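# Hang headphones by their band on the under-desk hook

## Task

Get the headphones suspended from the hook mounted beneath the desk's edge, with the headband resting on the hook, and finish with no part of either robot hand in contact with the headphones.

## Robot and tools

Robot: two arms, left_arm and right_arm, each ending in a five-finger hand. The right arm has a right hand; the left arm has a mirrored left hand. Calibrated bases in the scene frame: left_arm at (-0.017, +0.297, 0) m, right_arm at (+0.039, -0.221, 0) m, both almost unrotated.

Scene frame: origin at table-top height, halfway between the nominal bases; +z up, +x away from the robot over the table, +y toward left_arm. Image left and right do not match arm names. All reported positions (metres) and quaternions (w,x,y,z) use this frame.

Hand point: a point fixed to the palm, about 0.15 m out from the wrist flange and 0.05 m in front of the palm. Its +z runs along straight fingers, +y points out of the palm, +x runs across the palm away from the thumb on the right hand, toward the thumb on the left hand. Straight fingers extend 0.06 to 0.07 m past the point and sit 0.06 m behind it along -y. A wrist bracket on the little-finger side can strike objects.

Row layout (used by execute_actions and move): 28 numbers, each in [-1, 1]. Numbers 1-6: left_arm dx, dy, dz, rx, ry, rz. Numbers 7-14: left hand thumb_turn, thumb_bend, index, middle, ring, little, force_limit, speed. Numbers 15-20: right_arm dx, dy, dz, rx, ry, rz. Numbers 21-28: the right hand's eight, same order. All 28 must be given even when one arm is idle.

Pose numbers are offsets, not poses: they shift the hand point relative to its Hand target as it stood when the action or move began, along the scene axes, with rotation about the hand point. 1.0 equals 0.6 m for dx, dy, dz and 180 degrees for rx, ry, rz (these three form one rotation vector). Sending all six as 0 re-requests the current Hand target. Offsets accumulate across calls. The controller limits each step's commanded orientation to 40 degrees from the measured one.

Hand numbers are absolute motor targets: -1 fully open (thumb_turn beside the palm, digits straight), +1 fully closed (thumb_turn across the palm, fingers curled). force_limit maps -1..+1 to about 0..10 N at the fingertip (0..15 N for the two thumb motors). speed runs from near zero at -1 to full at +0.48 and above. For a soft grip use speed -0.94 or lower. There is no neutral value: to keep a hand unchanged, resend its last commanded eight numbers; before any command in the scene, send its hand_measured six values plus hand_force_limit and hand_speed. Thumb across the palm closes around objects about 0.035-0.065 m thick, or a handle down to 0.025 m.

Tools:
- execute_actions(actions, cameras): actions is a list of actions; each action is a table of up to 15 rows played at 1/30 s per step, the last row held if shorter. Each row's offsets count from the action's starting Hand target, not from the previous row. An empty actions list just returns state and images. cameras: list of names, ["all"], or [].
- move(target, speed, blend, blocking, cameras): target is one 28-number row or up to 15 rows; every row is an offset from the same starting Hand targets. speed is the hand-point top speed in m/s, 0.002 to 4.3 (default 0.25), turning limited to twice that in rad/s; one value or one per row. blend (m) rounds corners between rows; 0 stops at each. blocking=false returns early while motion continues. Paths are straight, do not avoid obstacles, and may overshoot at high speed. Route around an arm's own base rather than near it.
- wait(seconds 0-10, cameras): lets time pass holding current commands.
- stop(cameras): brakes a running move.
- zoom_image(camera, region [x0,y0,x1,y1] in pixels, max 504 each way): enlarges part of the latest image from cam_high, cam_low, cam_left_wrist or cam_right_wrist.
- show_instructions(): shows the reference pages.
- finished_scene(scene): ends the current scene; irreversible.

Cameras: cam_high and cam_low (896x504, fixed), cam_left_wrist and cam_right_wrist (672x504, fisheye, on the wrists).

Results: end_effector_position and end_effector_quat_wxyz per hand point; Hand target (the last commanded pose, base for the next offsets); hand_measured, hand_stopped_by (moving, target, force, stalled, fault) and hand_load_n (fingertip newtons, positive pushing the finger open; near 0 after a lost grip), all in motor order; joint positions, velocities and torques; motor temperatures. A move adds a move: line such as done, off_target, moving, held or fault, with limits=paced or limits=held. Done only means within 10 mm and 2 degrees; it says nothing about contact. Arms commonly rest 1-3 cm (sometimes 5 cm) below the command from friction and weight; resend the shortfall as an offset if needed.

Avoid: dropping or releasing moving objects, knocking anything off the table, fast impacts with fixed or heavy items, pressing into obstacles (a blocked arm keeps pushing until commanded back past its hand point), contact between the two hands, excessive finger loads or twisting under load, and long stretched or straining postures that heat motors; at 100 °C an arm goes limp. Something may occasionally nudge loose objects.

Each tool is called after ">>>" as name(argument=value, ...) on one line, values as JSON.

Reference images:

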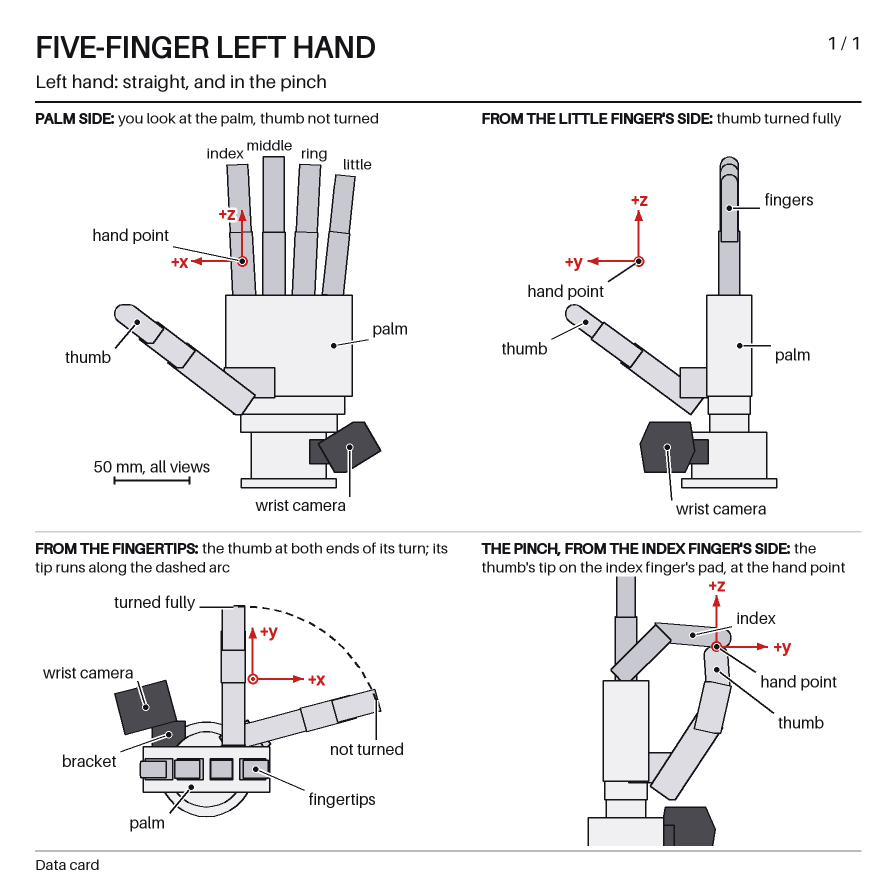

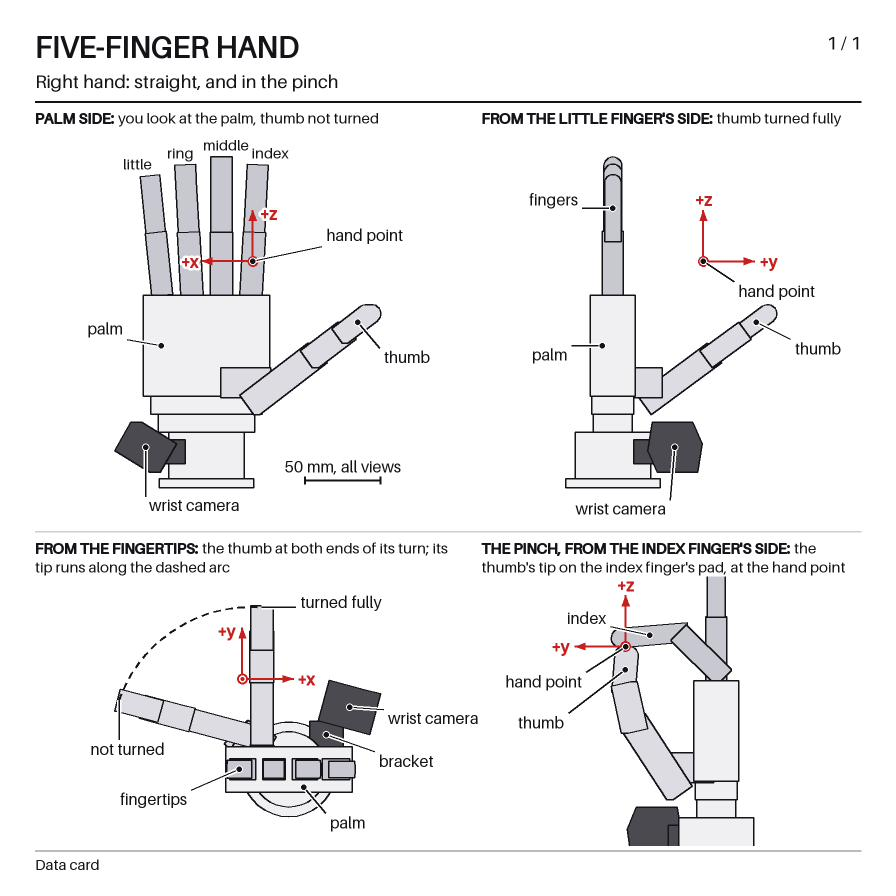

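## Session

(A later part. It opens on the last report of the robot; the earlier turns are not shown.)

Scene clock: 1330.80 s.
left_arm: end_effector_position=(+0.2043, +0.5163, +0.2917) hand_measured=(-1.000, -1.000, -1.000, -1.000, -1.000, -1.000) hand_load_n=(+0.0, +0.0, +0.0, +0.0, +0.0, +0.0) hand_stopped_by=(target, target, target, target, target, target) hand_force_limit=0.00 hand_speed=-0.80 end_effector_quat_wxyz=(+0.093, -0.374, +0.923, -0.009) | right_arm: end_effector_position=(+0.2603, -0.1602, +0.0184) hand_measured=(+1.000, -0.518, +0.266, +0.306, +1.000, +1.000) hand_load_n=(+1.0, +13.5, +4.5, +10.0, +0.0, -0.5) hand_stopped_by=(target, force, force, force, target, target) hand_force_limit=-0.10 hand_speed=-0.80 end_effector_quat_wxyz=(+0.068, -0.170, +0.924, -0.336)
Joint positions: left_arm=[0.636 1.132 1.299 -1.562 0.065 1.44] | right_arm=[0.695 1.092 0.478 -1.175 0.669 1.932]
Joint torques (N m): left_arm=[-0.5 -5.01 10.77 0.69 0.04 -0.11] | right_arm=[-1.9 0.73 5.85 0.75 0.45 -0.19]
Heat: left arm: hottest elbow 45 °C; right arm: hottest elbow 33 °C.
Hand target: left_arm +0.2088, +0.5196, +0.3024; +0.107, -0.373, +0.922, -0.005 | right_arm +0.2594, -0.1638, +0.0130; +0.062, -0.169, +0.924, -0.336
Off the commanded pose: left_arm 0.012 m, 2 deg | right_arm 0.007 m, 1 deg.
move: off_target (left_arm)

>>> move(target=[0,0,0,0,0,0,-1,-1,-1,-1,-1,-1,0,-0.8,0.133,-0.06,0.203,0.0722,-0.0417,0,1,0.6,0.5,0.6,1,1,-0.1,-0.8], speed=0.12, cameras=["all"])

Scene clock: 1412.47 s.
left_arm: end_effector_position=(+0.2043, +0.5163, +0.2917) hand_measured=(-1.000, -1.000, -1.000, -1.000, -1.000, -1.000) hand_load_n=(-0.5, +0.0, +0.0, +0.0, +0.0, +0.0) hand_stopped_by=(target, target, target, target, target, target) hand_force_limit=0.00 hand_speed=-0.80 end_effector_quat_wxyz=(+0.093, -0.374, +0.923, -0.009) | right_arm: end_effector_position=(+0.3093, -0.2021, +0.0978) hand_measured=(+1.000, -0.518, +0.266, +0.306, +1.000, +1.000) hand_load_n=(+1.0, +10.5, +1.0, +12.5, +0.0, +0.0) hand_stopped_by=(target, force, force, force, target, target) hand_force_limit=-0.10 hand_speed=-0.80 end_effector_quat_wxyz=(+0.098, -0.149, +0.954, -0.242)
Joint positions: left_arm=[0.636 1.132 1.299 -1.562 0.065 1.44] | right_arm=[0.251 0.863 0.603 -1.122 0.496 1.418]
Joint torques (N m): left_arm=[-0.56 -4.95 10.78 0.7 0.04 -0.1] | right_arm=[-1.32 -1.79 15.28 1.28 0.3 -0.24]
Heat: left arm: hottest elbow 45 °C; right arm: hottest elbow 33 °C.
Hand target: left_arm +0.2088, +0.5196, +0.3024; +0.107, -0.373, +0.922, -0.005 | right_arm +0.3392, -0.1998, +0.1347; +0.141, -0.139, +0.950, -0.240
Off the commanded pose: left_arm 0.012 m, 2 deg | right_arm 0.048 m, 5 deg.
move: off_target (left_arm, right_arm)
camera_calibration:
cam_right_wrist: T_world_to_cam=[[-0.447283, 0.749622, -0.487857, 0.336109], [0.624466, 0.652241, 0.429679, -0.102876], [0.640297, -0.112462, -0.75985, -0.0288479], [0, 0, 0, 1]] pos_world=[0.233049, -0.1881, 0.186256]

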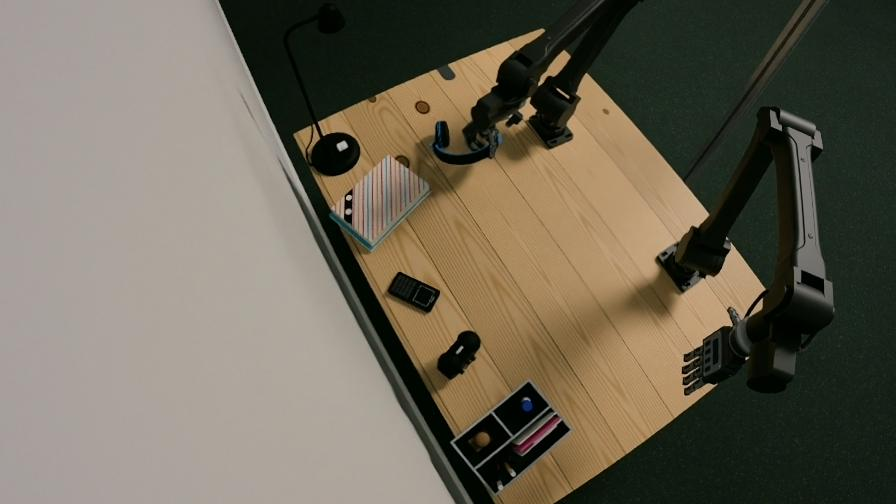

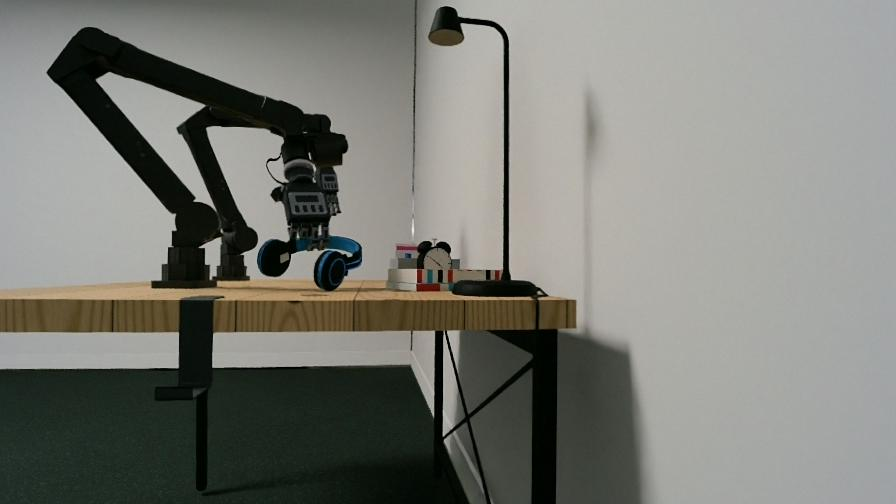

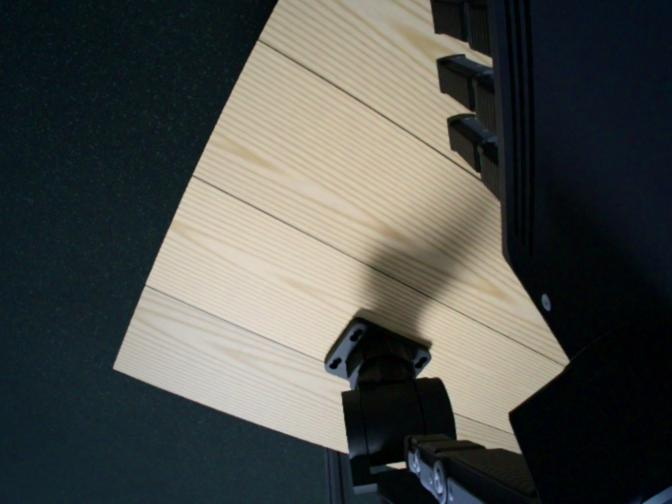

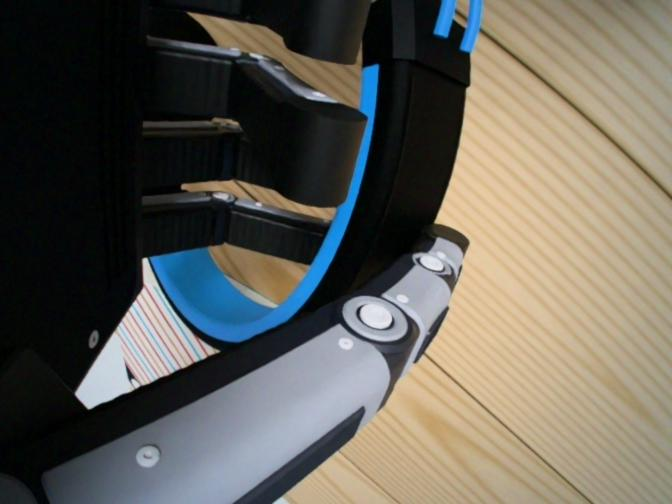

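>>> zoom_image(camera="cam_low", region=[230, 170, 390, 300])

>>> zoom_image(camera="cam_high", region=[400, 90, 540, 200])

Scaled by 3.150 from the camera's 896x504 image, which has a finer 1280x720 frame.

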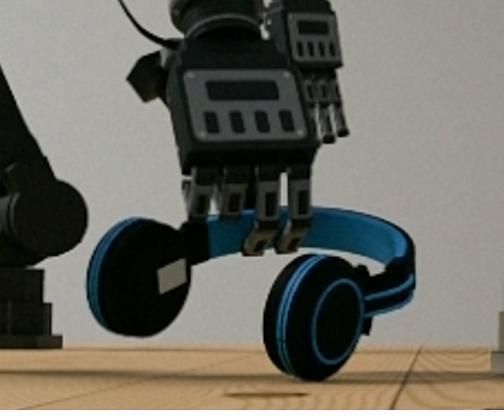

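Scaled by 3.600 from the camera's 896x504 image, which has a finer 1280x720 frame.

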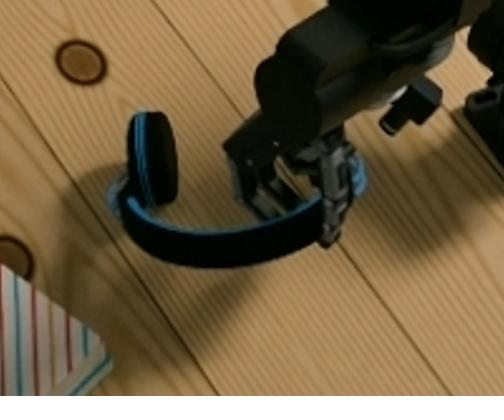

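>>> move(target=[[0,0,0,0,0,0,-1,-1,-1,-1,-1,-1,0,-0.8,0.085,-0.267,0.225,0.0756,-0.0353,0.0552,1,0.6,0.5,0.6,1,1,-0.1,-0.8],[0,0,0,0,0,0,-1,-1,-1,-1,-1,-1,0,-0.8,-0.05,-0.55,0.325,0.1869,-0.0589,0.1346,1,0.6,0.5,0.6,1,1,-0.1,-0.8]], speed=0.15, blend=[0.05, 0], cameras=["all"])

Scene clock: 1462.33 s.
left_arm: end_effector_position=(+0.2043, +0.5163, +0.2917) hand_measured=(-1.000, -1.000, -1.000, -1.000, -1.000, -1.000) hand_load_n=(+0.0, +0.0, +0.0, +0.0, +0.0, +0.0) hand_stopped_by=(target, target, target, target, target, target) hand_force_limit=0.00 hand_speed=-0.80 end_effector_quat_wxyz=(+0.093, -0.374, +0.923, -0.009) | right_arm: end_effector_position=(+0.3068, -0.5157, +0.3047) hand_measured=(+1.000, -0.514, +0.266, +0.308, +1.000, +1.000) hand_load_n=(+0.0, +0.0, +1.5, +0.0, +0.0, +0.0) hand_stopped_by=(target, force, force, force, target, target) hand_force_limit=-0.10 hand_speed=-0.80 end_effector_quat_wxyz=(+0.300, -0.250, +0.917, +0.081)
Joint positions: left_arm=[0.636 1.132 1.299 -1.562 0.065 1.44] | right_arm=[-1.12 1.541 1.556 -1.677 -0.627 -0.157]
Joint torques (N m): left_arm=[-0.56 -4.95 10.78 0.7 0.04 -0.1] | right_arm=[-1.96 -11.11 15.02 -0.57 -0.96 -0.09]
Motor temperatures (°C): left_arm=[27 27 46 27 26 24] | right_arm=[26 30 41 26 26 25]
Heat: left arm: hottest elbow 46 °C; right arm: hottest elbow 41 °C.
Hand target: left_arm +0.2088, +0.5196, +0.3024; +0.107, -0.373, +0.922, -0.005 | right_arm +0.3094, -0.5298, +0.3297; +0.306, -0.264, +0.912, +0.066
Off the commanded pose: left_arm 0.012 m, 2 deg | right_arm 0.029 m, 3 deg.
joint sent to its limit (right arm) — joint 4 (wrist pitch), lower limit. The joint targets still meet the commanded pose.
move: off_target (left_arm, right_arm)
camera_calibration:
cam_right_wrist: T_world_to_cam=[[-0.659859, 0.741591, -0.120946, 0.620306], [0.243992, 0.363716, 0.898987, -0.160691], [0.710671, 0.563696, -0.420944, 0.318606], [0, 0, 0, 1]] pos_world=[0.222098, -0.581164, 0.353598]

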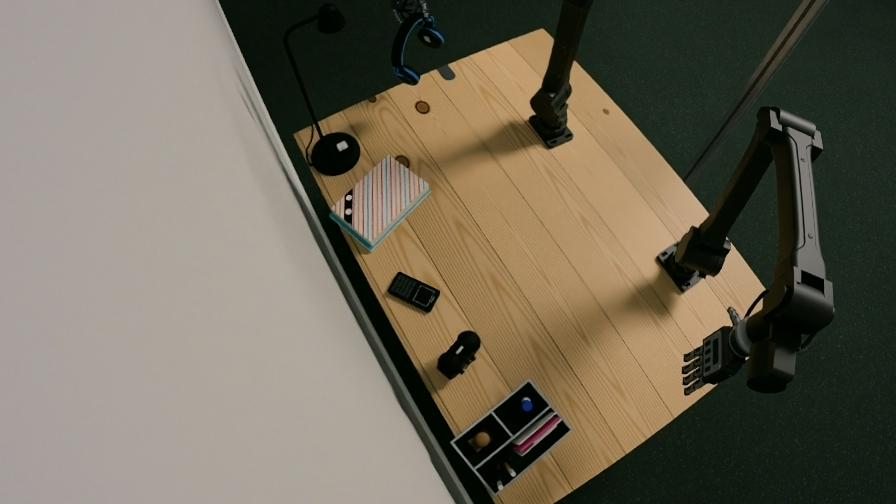

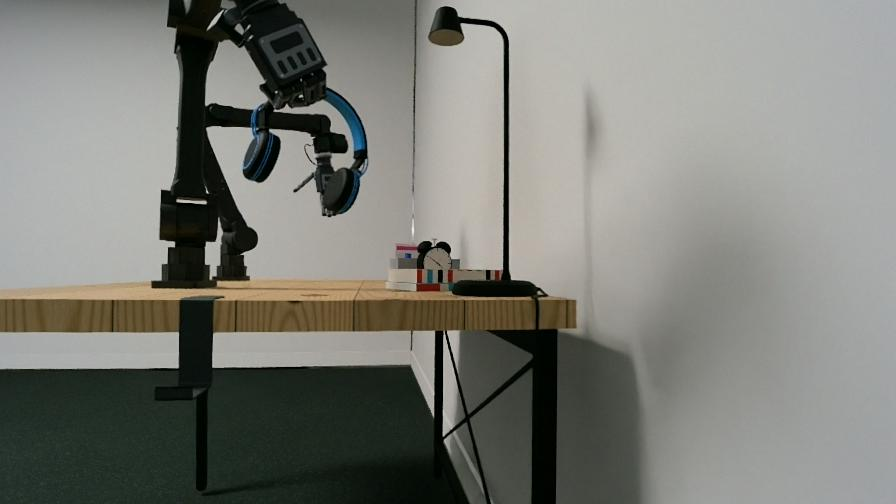

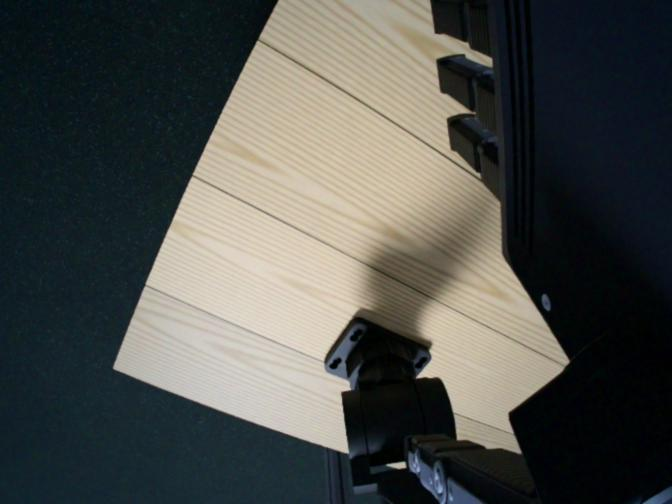

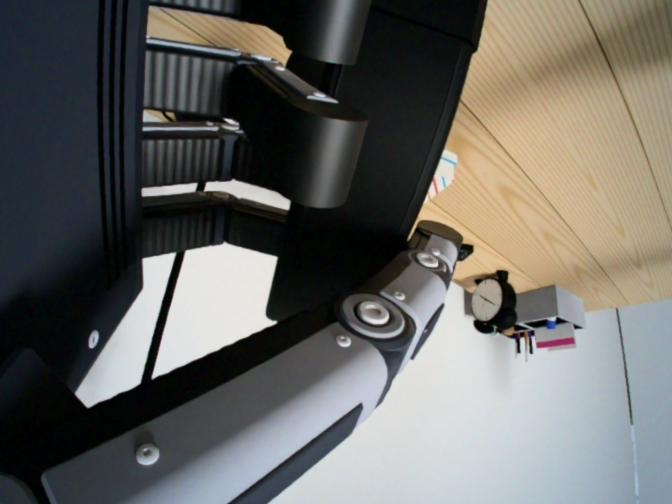

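>>> zoom_image(camera="cam_low", region=[180, 0, 420, 240])

>>> zoom_image(camera="cam_high", region=[360, 0, 500, 110])

Scaled by 2.100 from the camera's 896x504 image, which has a finer 1280x720 frame.

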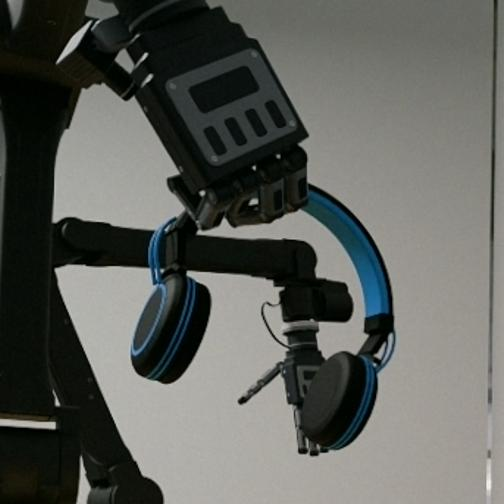

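Scaled by 3.600 from the camera's 896x504 image, which has a finer 1280x720 frame.

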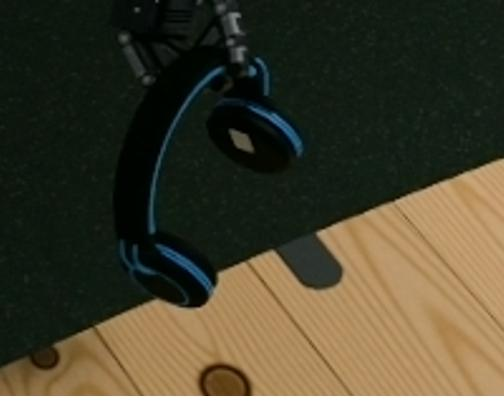

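>>> move(target=[0,0,0,0,0,0,-1,-1,-1,-1,-1,-1,0,-0.8,0,0,0,0,0,0,1,0.7,0.6,0.7,1,1,0.1,-0.7], cameras=["cam_low","cam_right_wrist"])

>>> zoom_image(camera="cam_low", region=[180, 0, 420, 240])

Scene clock: 1493.97 s.
left_arm: end_effector_position=(+0.2043, +0.5163, +0.2917) hand_measured=(-1.000, -1.000, -1.000, -1.000, -1.000, -1.000) hand_load_n=(+0.0, +0.0, +0.0, +0.0, +0.0, +0.0) hand_stopped_by=(target, target, target, target, target, target) hand_force_limit=0.00 hand_speed=-0.80 end_effector_quat_wxyz=(+0.093, -0.374, +0.923, -0.009) | right_arm: end_effector_position=(+0.3065, -0.5154, +0.3055) hand_measured=(+1.000, -0.396, +0.316, +0.386, +1.000, +1.000) hand_load_n=(+4.0, +8.0, +1.0, +3.0, -3.0, +0.0) hand_stopped_by=(target, force, force, force, target, target) hand_force_limit=0.10 hand_speed=-0.70 end_effector_quat_wxyz=(+0.301, -0.251, +0.916, +0.081)
Joint positions: left_arm=[0.636 1.132 1.299 -1.562 0.065 1.44] | right_arm=[-1.12 1.541 1.557 -1.68 -0.628 -0.16]
Joint torques (N m): left_arm=[-0.62 -4.95 10.77 0.68 0.04 -0.1] | right_arm=[-1.79 -10.87 14.82 -0.28 -0.86 -0.08]
Heat: left arm: hottest elbow 46 °C; right arm: hottest elbow 42 °C.
Hand target: left_arm +0.2088, +0.5196, +0.3024; +0.107, -0.373, +0.922, -0.005 | right_arm +0.3093, -0.5299, +0.3297; +0.306, -0.263, +0.912, +0.066
Off the commanded pose: left_arm 0.012 m, 2 deg | right_arm 0.028 m, 2 deg.
joint sent to its limit (right arm) — joint 4 (wrist pitch), lower limit. The joint targets still meet the commanded pose.
move: off_target (left_arm, right_arm)
camera_calibration:
cam_right_wrist: T_world_to_cam=[[-0.661574, 0.739949, -0.12163, 0.619781], [0.241863, 0.364088, 0.899412, -0.160652], [0.709804, 0.56561, -0.419838, 0.319927], [0, 0, 0, 1]] pos_world=[0.221802, -0.581069, 0.354194]
Images, in order (width x height): cam_low 896x504, cam_right_wrist 672x504.

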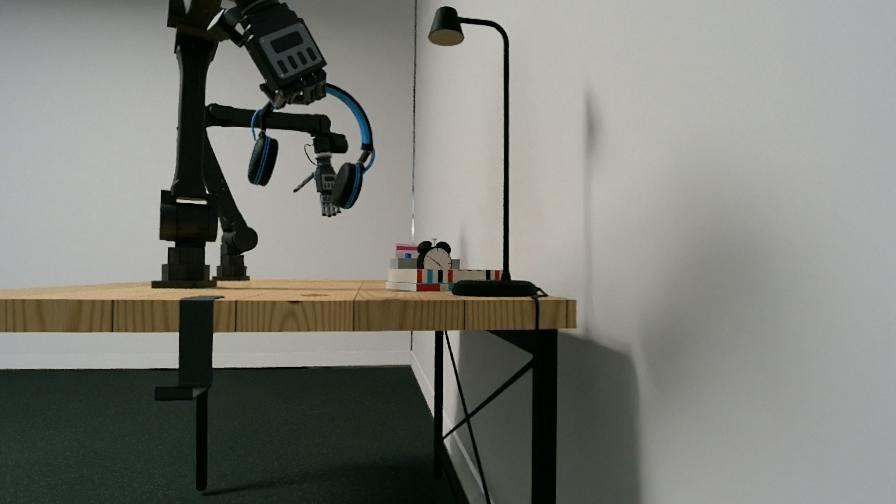

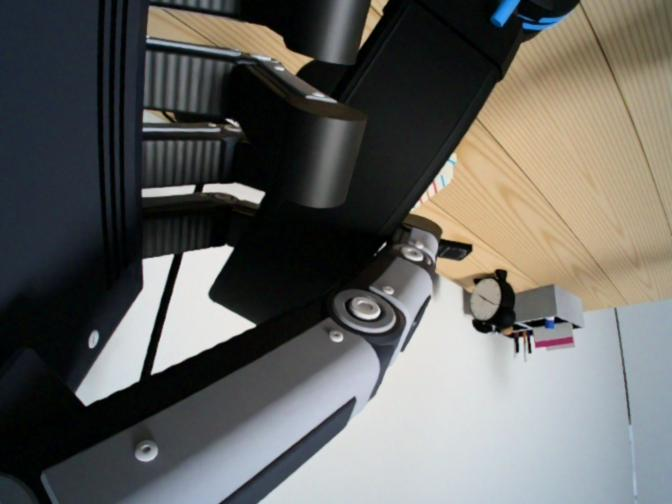

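Scaled by 2.100 from the camera's 896x504 image, which has a finer 1280x720 frame.

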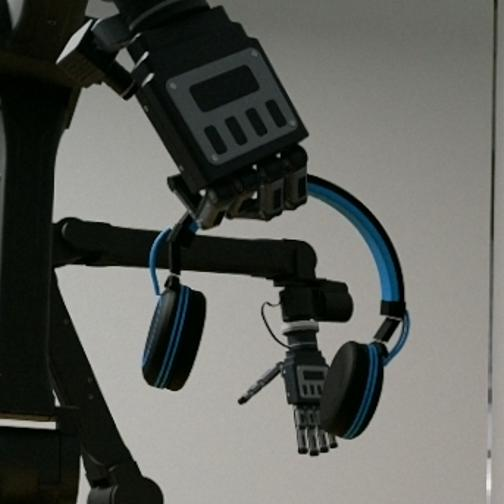

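>>> move(target=[[0,0,0,0,0,0,-1,-1,-1,-1,-1,-1,0,-0.8,-0.182,-0.367,-0.016,0,0,0,1,0.7,0.6,0.7,1,1,0.1,-0.7],[0,0,0,0,0,0,-1,-1,-1,-1,-1,-1,0,-0.8,-0.244,-0.375,-0.267,0,0,0,1,0.7,0.6,0.7,1,1,0.1,-0.7]], speed=0.15, blend=[0.05, 0], cameras=["all"])

>>> zoom_image(camera="cam_low", region=[80, 100, 360, 440])

>>> zoom_image(camera="cam_high", region=[380, 0, 520, 110])

Scene clock: 1533.73 s.
left_arm: end_effector_position=(+0.2043, +0.5163, +0.2917) hand_measured=(-1.000, -1.000, -1.000, -1.000, -1.000, -1.000) hand_load_n=(+0.0, -0.5, -0.5, +0.0, +0.0, +0.0) hand_stopped_by=(target, target, target, target, target, target) hand_force_limit=0.00 hand_speed=-0.80 end_effector_quat_wxyz=(+0.093, -0.374, +0.923, -0.009) | right_arm: end_effector_position=(+0.1700, -0.7513, +0.1595) hand_measured=(+1.000, -0.396, +0.316, +0.386, +1.000, +1.000) hand_load_n=(+3.5, +8.0, +1.0, +3.0, -2.5, +0.0) hand_stopped_by=(target, force, force, force, target, target) hand_force_limit=0.10 hand_speed=-0.70 end_effector_quat_wxyz=(+0.297, -0.251, +0.921, +0.034)
Joint positions: left_arm=[0.636 1.132 1.299 -1.562 0.065 1.44] | right_arm=[-1.467 2.111 2.002 -1.68 -0.571 -0.54]
Joint torques (N m): left_arm=[-0.5 -4.95 10.78 0.68 0.04 -0.11] | right_arm=[-2.67 -19.66 9.66 -0.55 -0.55 -0.09]
Heat: left arm: hottest elbow 46 °C; right arm: hottest elbow 44 °C.
Hand target: left_arm +0.2088, +0.5196, +0.3024; +0.107, -0.373, +0.922, -0.005 | right_arm +0.1629, -0.7548, +0.1695; +0.306, -0.263, +0.912, +0.066
Off the commanded pose: left_arm 0.012 m, 2 deg | right_arm 0.013 m, 4 deg.
joint sent to its limit (right arm) — joint 4 (wrist pitch), lower limit. The joint targets are off in orientation, not in position.
move: off_target (left_arm, right_arm)
camera_calibration:
cam_right_wrist: T_world_to_cam=[[-0.63809, 0.744426, -0.196649, 0.697668], [0.241396, 0.435942, 0.866996, 0.148702], [0.731142, 0.505752, -0.457872, 0.446352], [0, 0, 0, 1]] pos_world=[0.0829327, -0.809931, 0.212644]

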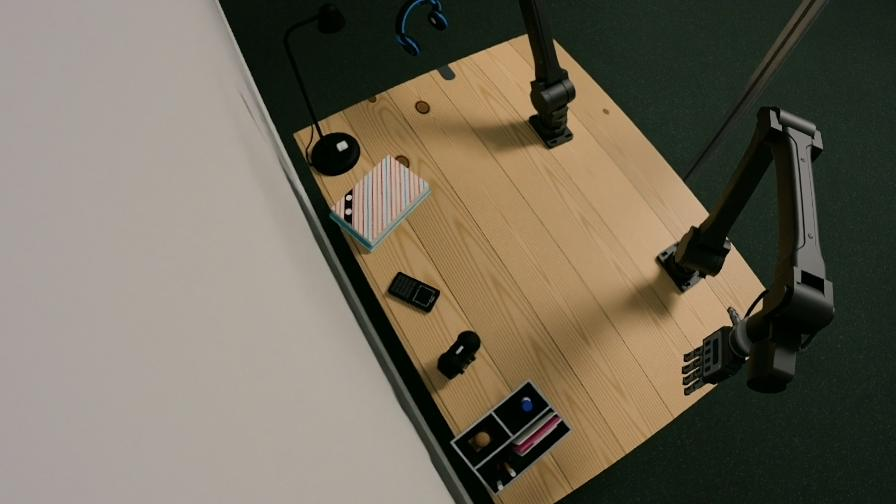

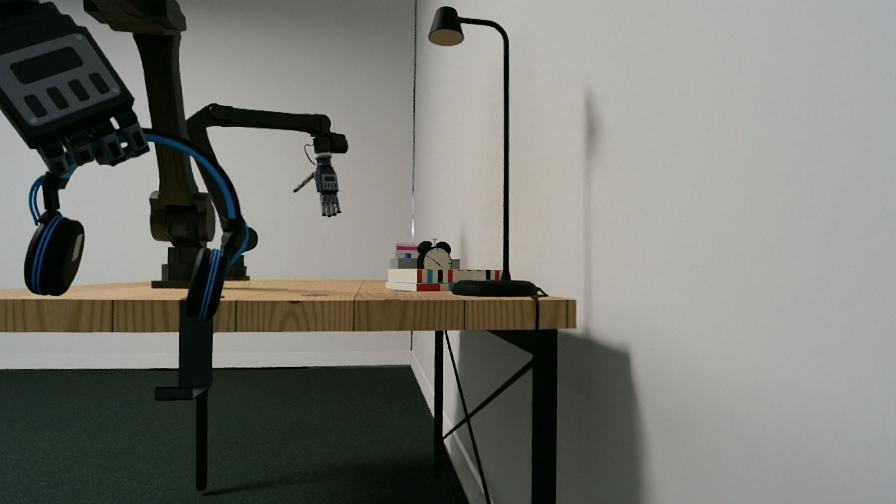

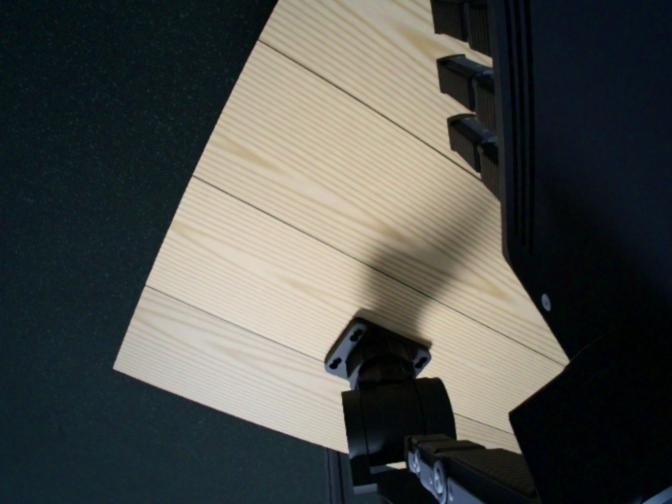

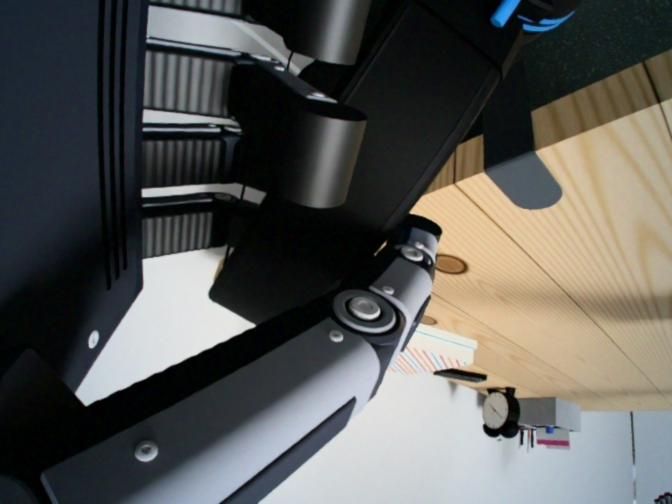

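Scaled by 1.482 from the camera's 896x504 image, which has a finer 1280x720 frame.

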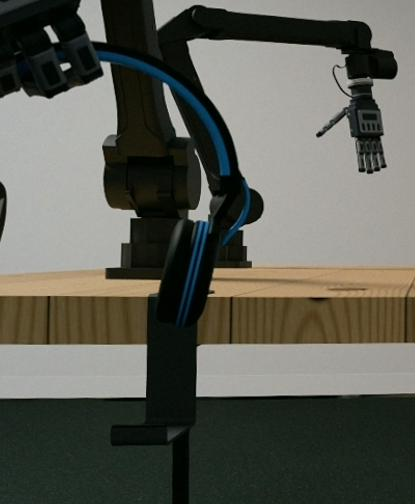

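Scaled by 3.600 from the camera's 896x504 image, which has a finer 1280x720 frame.

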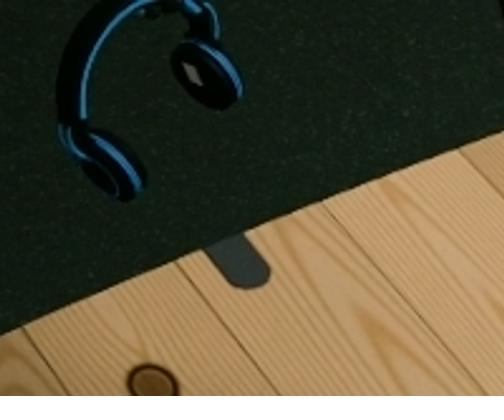

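>>> move(target=[0,0,0,0,0,0,-1,-1,-1,-1,-1,-1,0,-0.8,-0.028,0.058,-0.233,0,-0.0444,-0.0444,1,0.7,0.6,0.7,1,1,0.1,-0.7], speed=0.12, cameras=["all"])

>>> zoom_image(camera="cam_low", region=[40, 200, 340, 460])

>>> zoom_image(camera="cam_high", region=[380, 0, 520, 110])

Scene clock: 1609.40 s.
left_arm: end_effector_position=(+0.2043, +0.5163, +0.2917) hand_measured=(-1.000, -1.000, -1.000, -1.000, -1.000, -1.000) hand_load_n=(+0.0, -0.5, -0.5, +0.0, +0.0, +0.0) hand_stopped_by=(target, target, target, target, target, target) hand_force_limit=0.00 hand_speed=-0.80 end_effector_quat_wxyz=(+0.093, -0.374, +0.923, -0.009) | right_arm: end_effector_position=(+0.1519, -0.7178, +0.0272) hand_measured=(+1.000, -0.396, +0.316, +0.386, +1.000, +1.000) hand_load_n=(+4.0, +8.0, +1.0, +3.0, -2.5, +0.0) hand_stopped_by=(target, force, force, force, target, target) hand_force_limit=0.10 hand_speed=-0.70 end_effector_quat_wxyz=(+0.369, -0.206, +0.906, +0.034)
Joint positions: left_arm=[0.636 1.132 1.299 -1.562 0.065 1.44] | right_arm=[-1.54 2.165 1.665 -1.369 -0.709 -0.574]
Joint torques (N m): left_arm=[-0.5 -4.95 10.8 0.69 0.04 -0.1] | right_arm=[-2.02 -19.78 7.16 -0.12 -0.92 -0.04]
Motor temperatures (°C): left_arm=[26 27 46 27 26 24] | right_arm=[26 36 37 26 26 25]
Heat: left arm: hottest elbow 46 °C; right arm: hottest elbow 37 °C.
Hand target: left_arm +0.2088, +0.5196, +0.3024; +0.107, -0.373, +0.922, -0.005 | right_arm +0.1461, -0.7200, +0.0297; +0.373, -0.203, +0.905, +0.026
Off the commanded pose: left_arm 0.012 m, 2 deg | right_arm 0.007 m, 1 deg.
move: off_target (left_arm)
camera_calibration:
cam_right_wrist: T_world_to_cam=[[-0.544681, 0.806431, -0.2302, 0.666371], [0.149621, 0.36353, 0.919489, 0.213709], [0.825189, 0.466385, -0.318667, 0.335808], [0, 0, 0, 1]] pos_world=[0.053879, -0.771688, 0.0639065]

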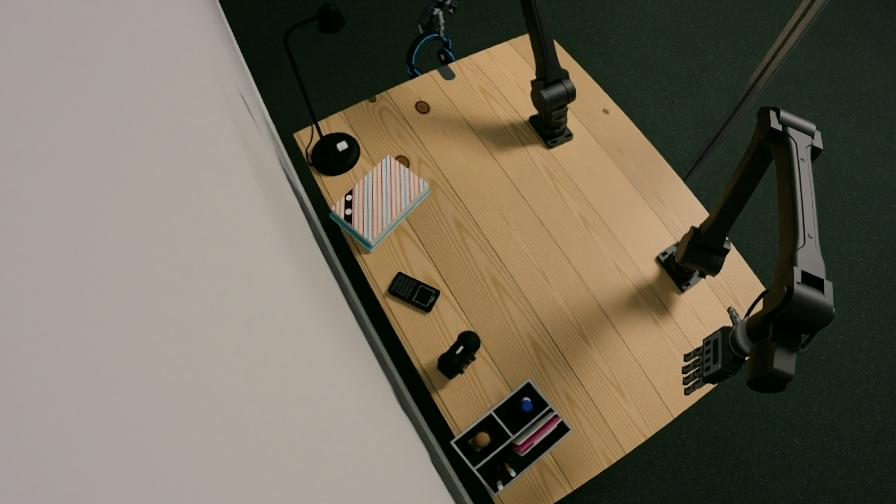

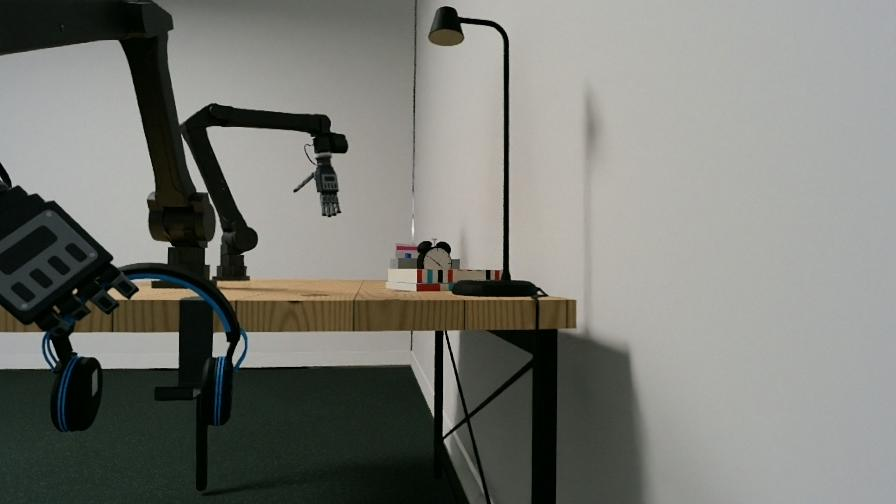

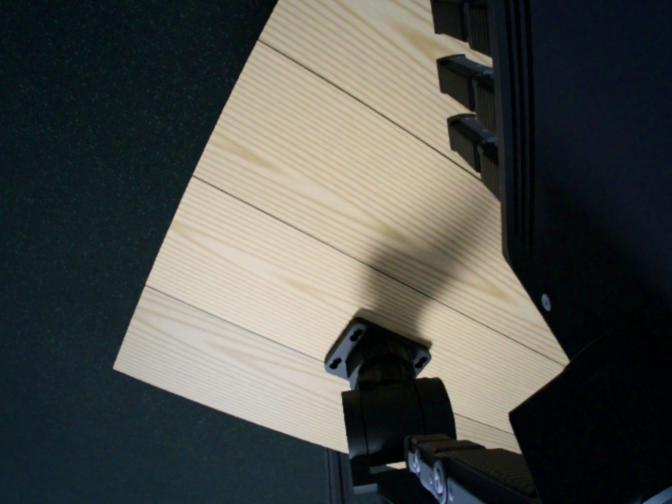

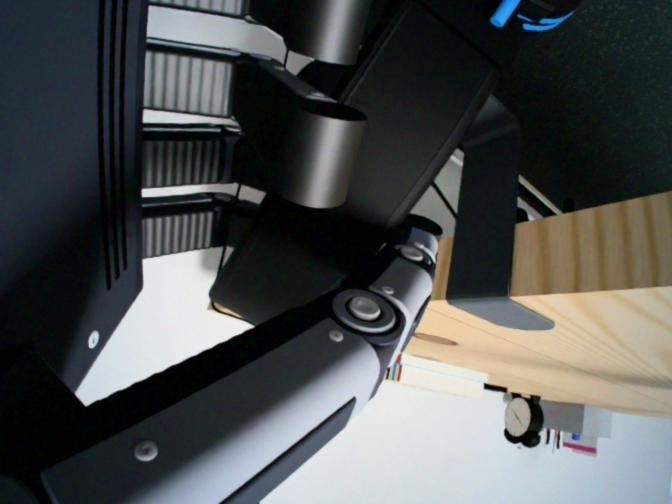

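Scaled by 1.680 from the camera's 896x504 image, which has a finer 1280x720 frame.

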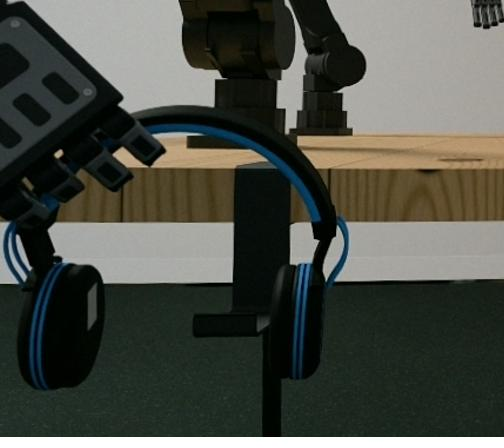

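Scaled by 3.600 from the camera's 896x504 image, which has a finer 1280x720 frame.

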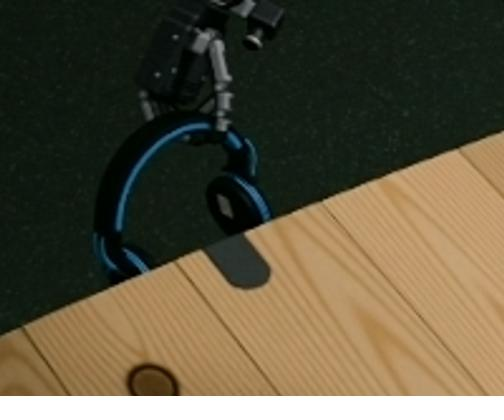

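>>> move(target=[0,0,0,0,0,0,-1,-1,-1,-1,-1,-1,0,-0.8,0.007,0.01,-0.17,0,0,0,1,0.7,0.6,0.7,1,1,0.1,-0.7], speed=0.12, cameras=["all"])

>>> zoom_image(camera="cam_low", region=[40, 250, 340, 500])

>>> zoom_image(camera="cam_right_wrist", region=[372, 0, 672, 300])

Scene clock: 1653.47 s.
left_arm: end_effector_position=(+0.2043, +0.5163, +0.2917) hand_measured=(-1.000, -1.000, -1.000, -1.000, -1.000, -1.000) hand_load_n=(+0.0, +0.0, +0.0, +0.0, +0.0, +0.0) hand_stopped_by=(target, target, target, target, target, target) hand_force_limit=0.00 hand_speed=-0.80 end_effector_quat_wxyz=(+0.093, -0.374, +0.923, -0.009) | right_arm: end_effector_position=(+0.1522, -0.7136, -0.0732) hand_measured=(+1.000, -0.396, +0.316, +0.386, +1.000, +1.000) hand_load_n=(+3.5, +8.0, +1.0, +3.0, -2.5, +0.0) hand_stopped_by=(target, force, force, force, target, target) hand_force_limit=0.10 hand_speed=-0.70 end_effector_quat_wxyz=(+0.369, -0.208, +0.906, +0.028)
Joint positions: left_arm=[0.636 1.132 1.299 -1.562 0.065 1.44] | right_arm=[-1.54 2.3 1.609 -1.167 -0.711 -0.574]
Joint torques (N m): left_arm=[-0.62 -5.01 10.77 0.69 0.04 -0.1] | right_arm=[0.03 -19.9 6.12 -0.16 -0.89 -0.01]
Heat: left arm: hottest elbow 46 °C; right arm: hottest elbow 35 °C.
Hand target: left_arm +0.2088, +0.5196, +0.3024; +0.107, -0.373, +0.922, -0.005 | right_arm +0.1503, -0.7140, -0.0724; +0.373, -0.203, +0.905, +0.026
Off the commanded pose: left_arm 0.012 m, 2 deg | right_arm 0.002 m, 1 deg.
move: off_target (left_arm)
camera_calibration:
cam_right_wrist: T_world_to_cam=[[-0.544046, 0.803996, -0.240007, 0.637547], [0.148114, 0.373577, 0.915698, 0.311576], [0.825879, 0.462634, -0.322326, 0.298505], [0, 0, 0, 1]] pos_world=[0.0541776, -0.767082, -0.0360782]

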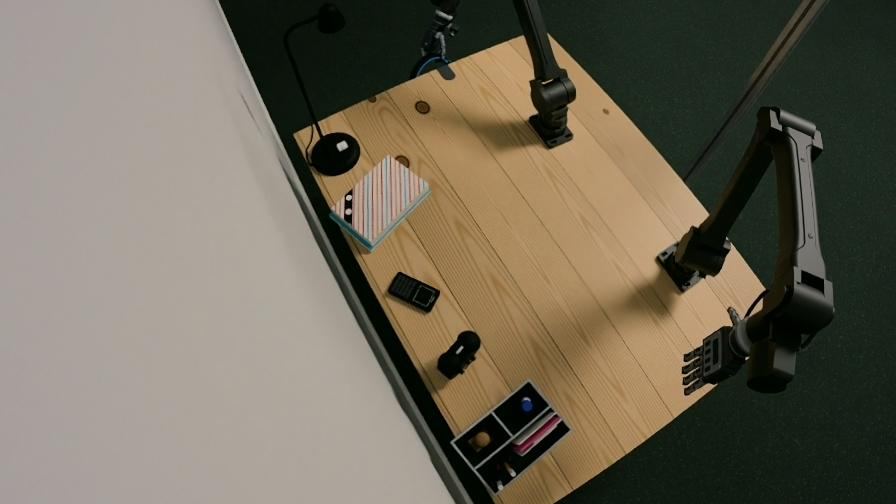

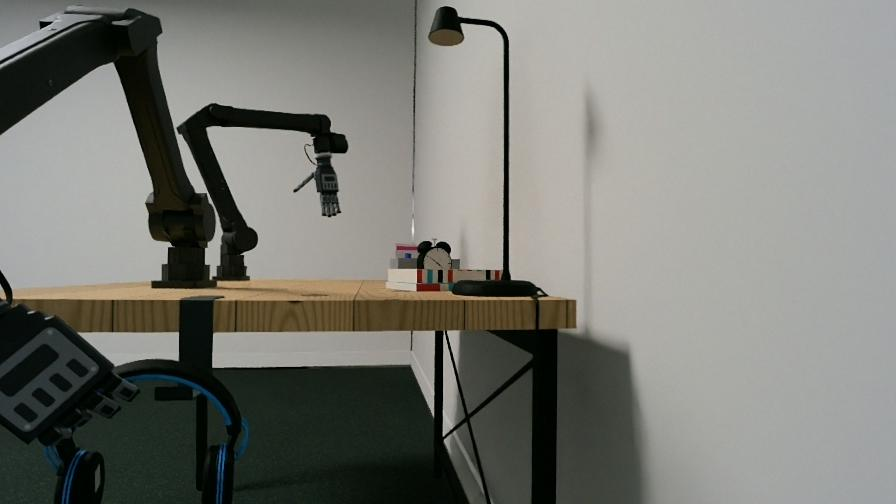

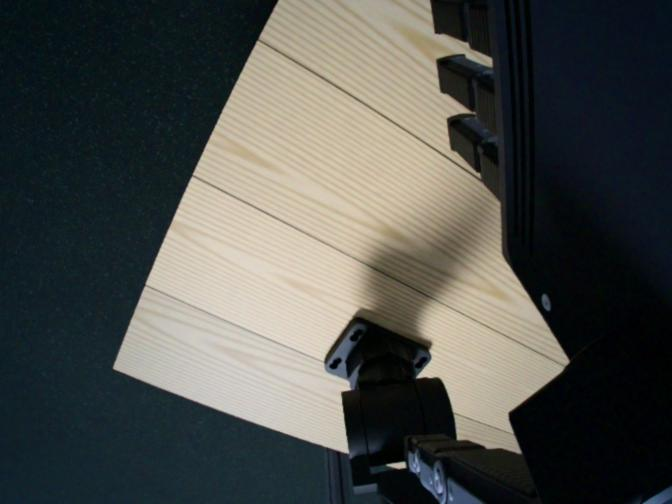

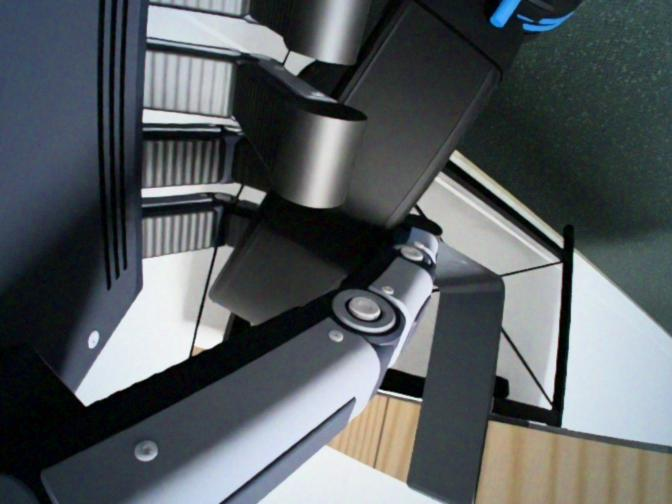

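Scaled by 1.680 from the camera's 896x504 image, which has a finer 1280x720 frame.

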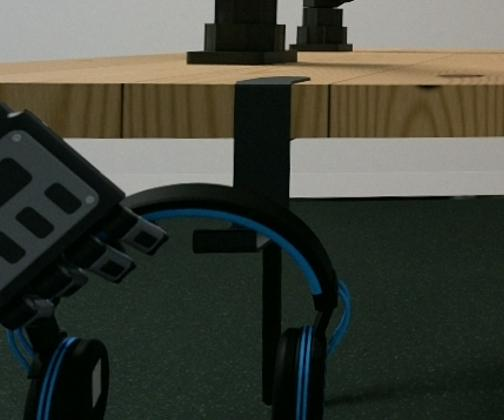

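Scaled by 1.680 from the camera's 672x504 image, which has a finer 960x720 frame.

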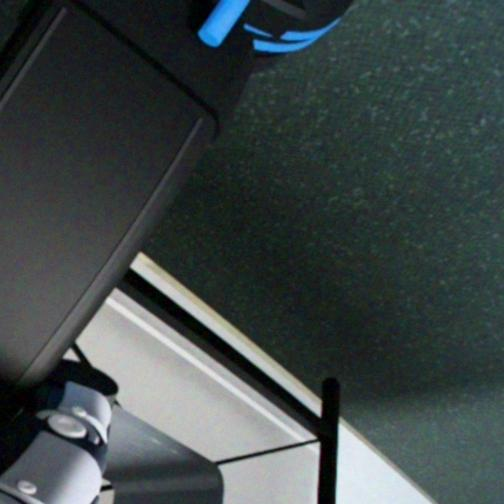

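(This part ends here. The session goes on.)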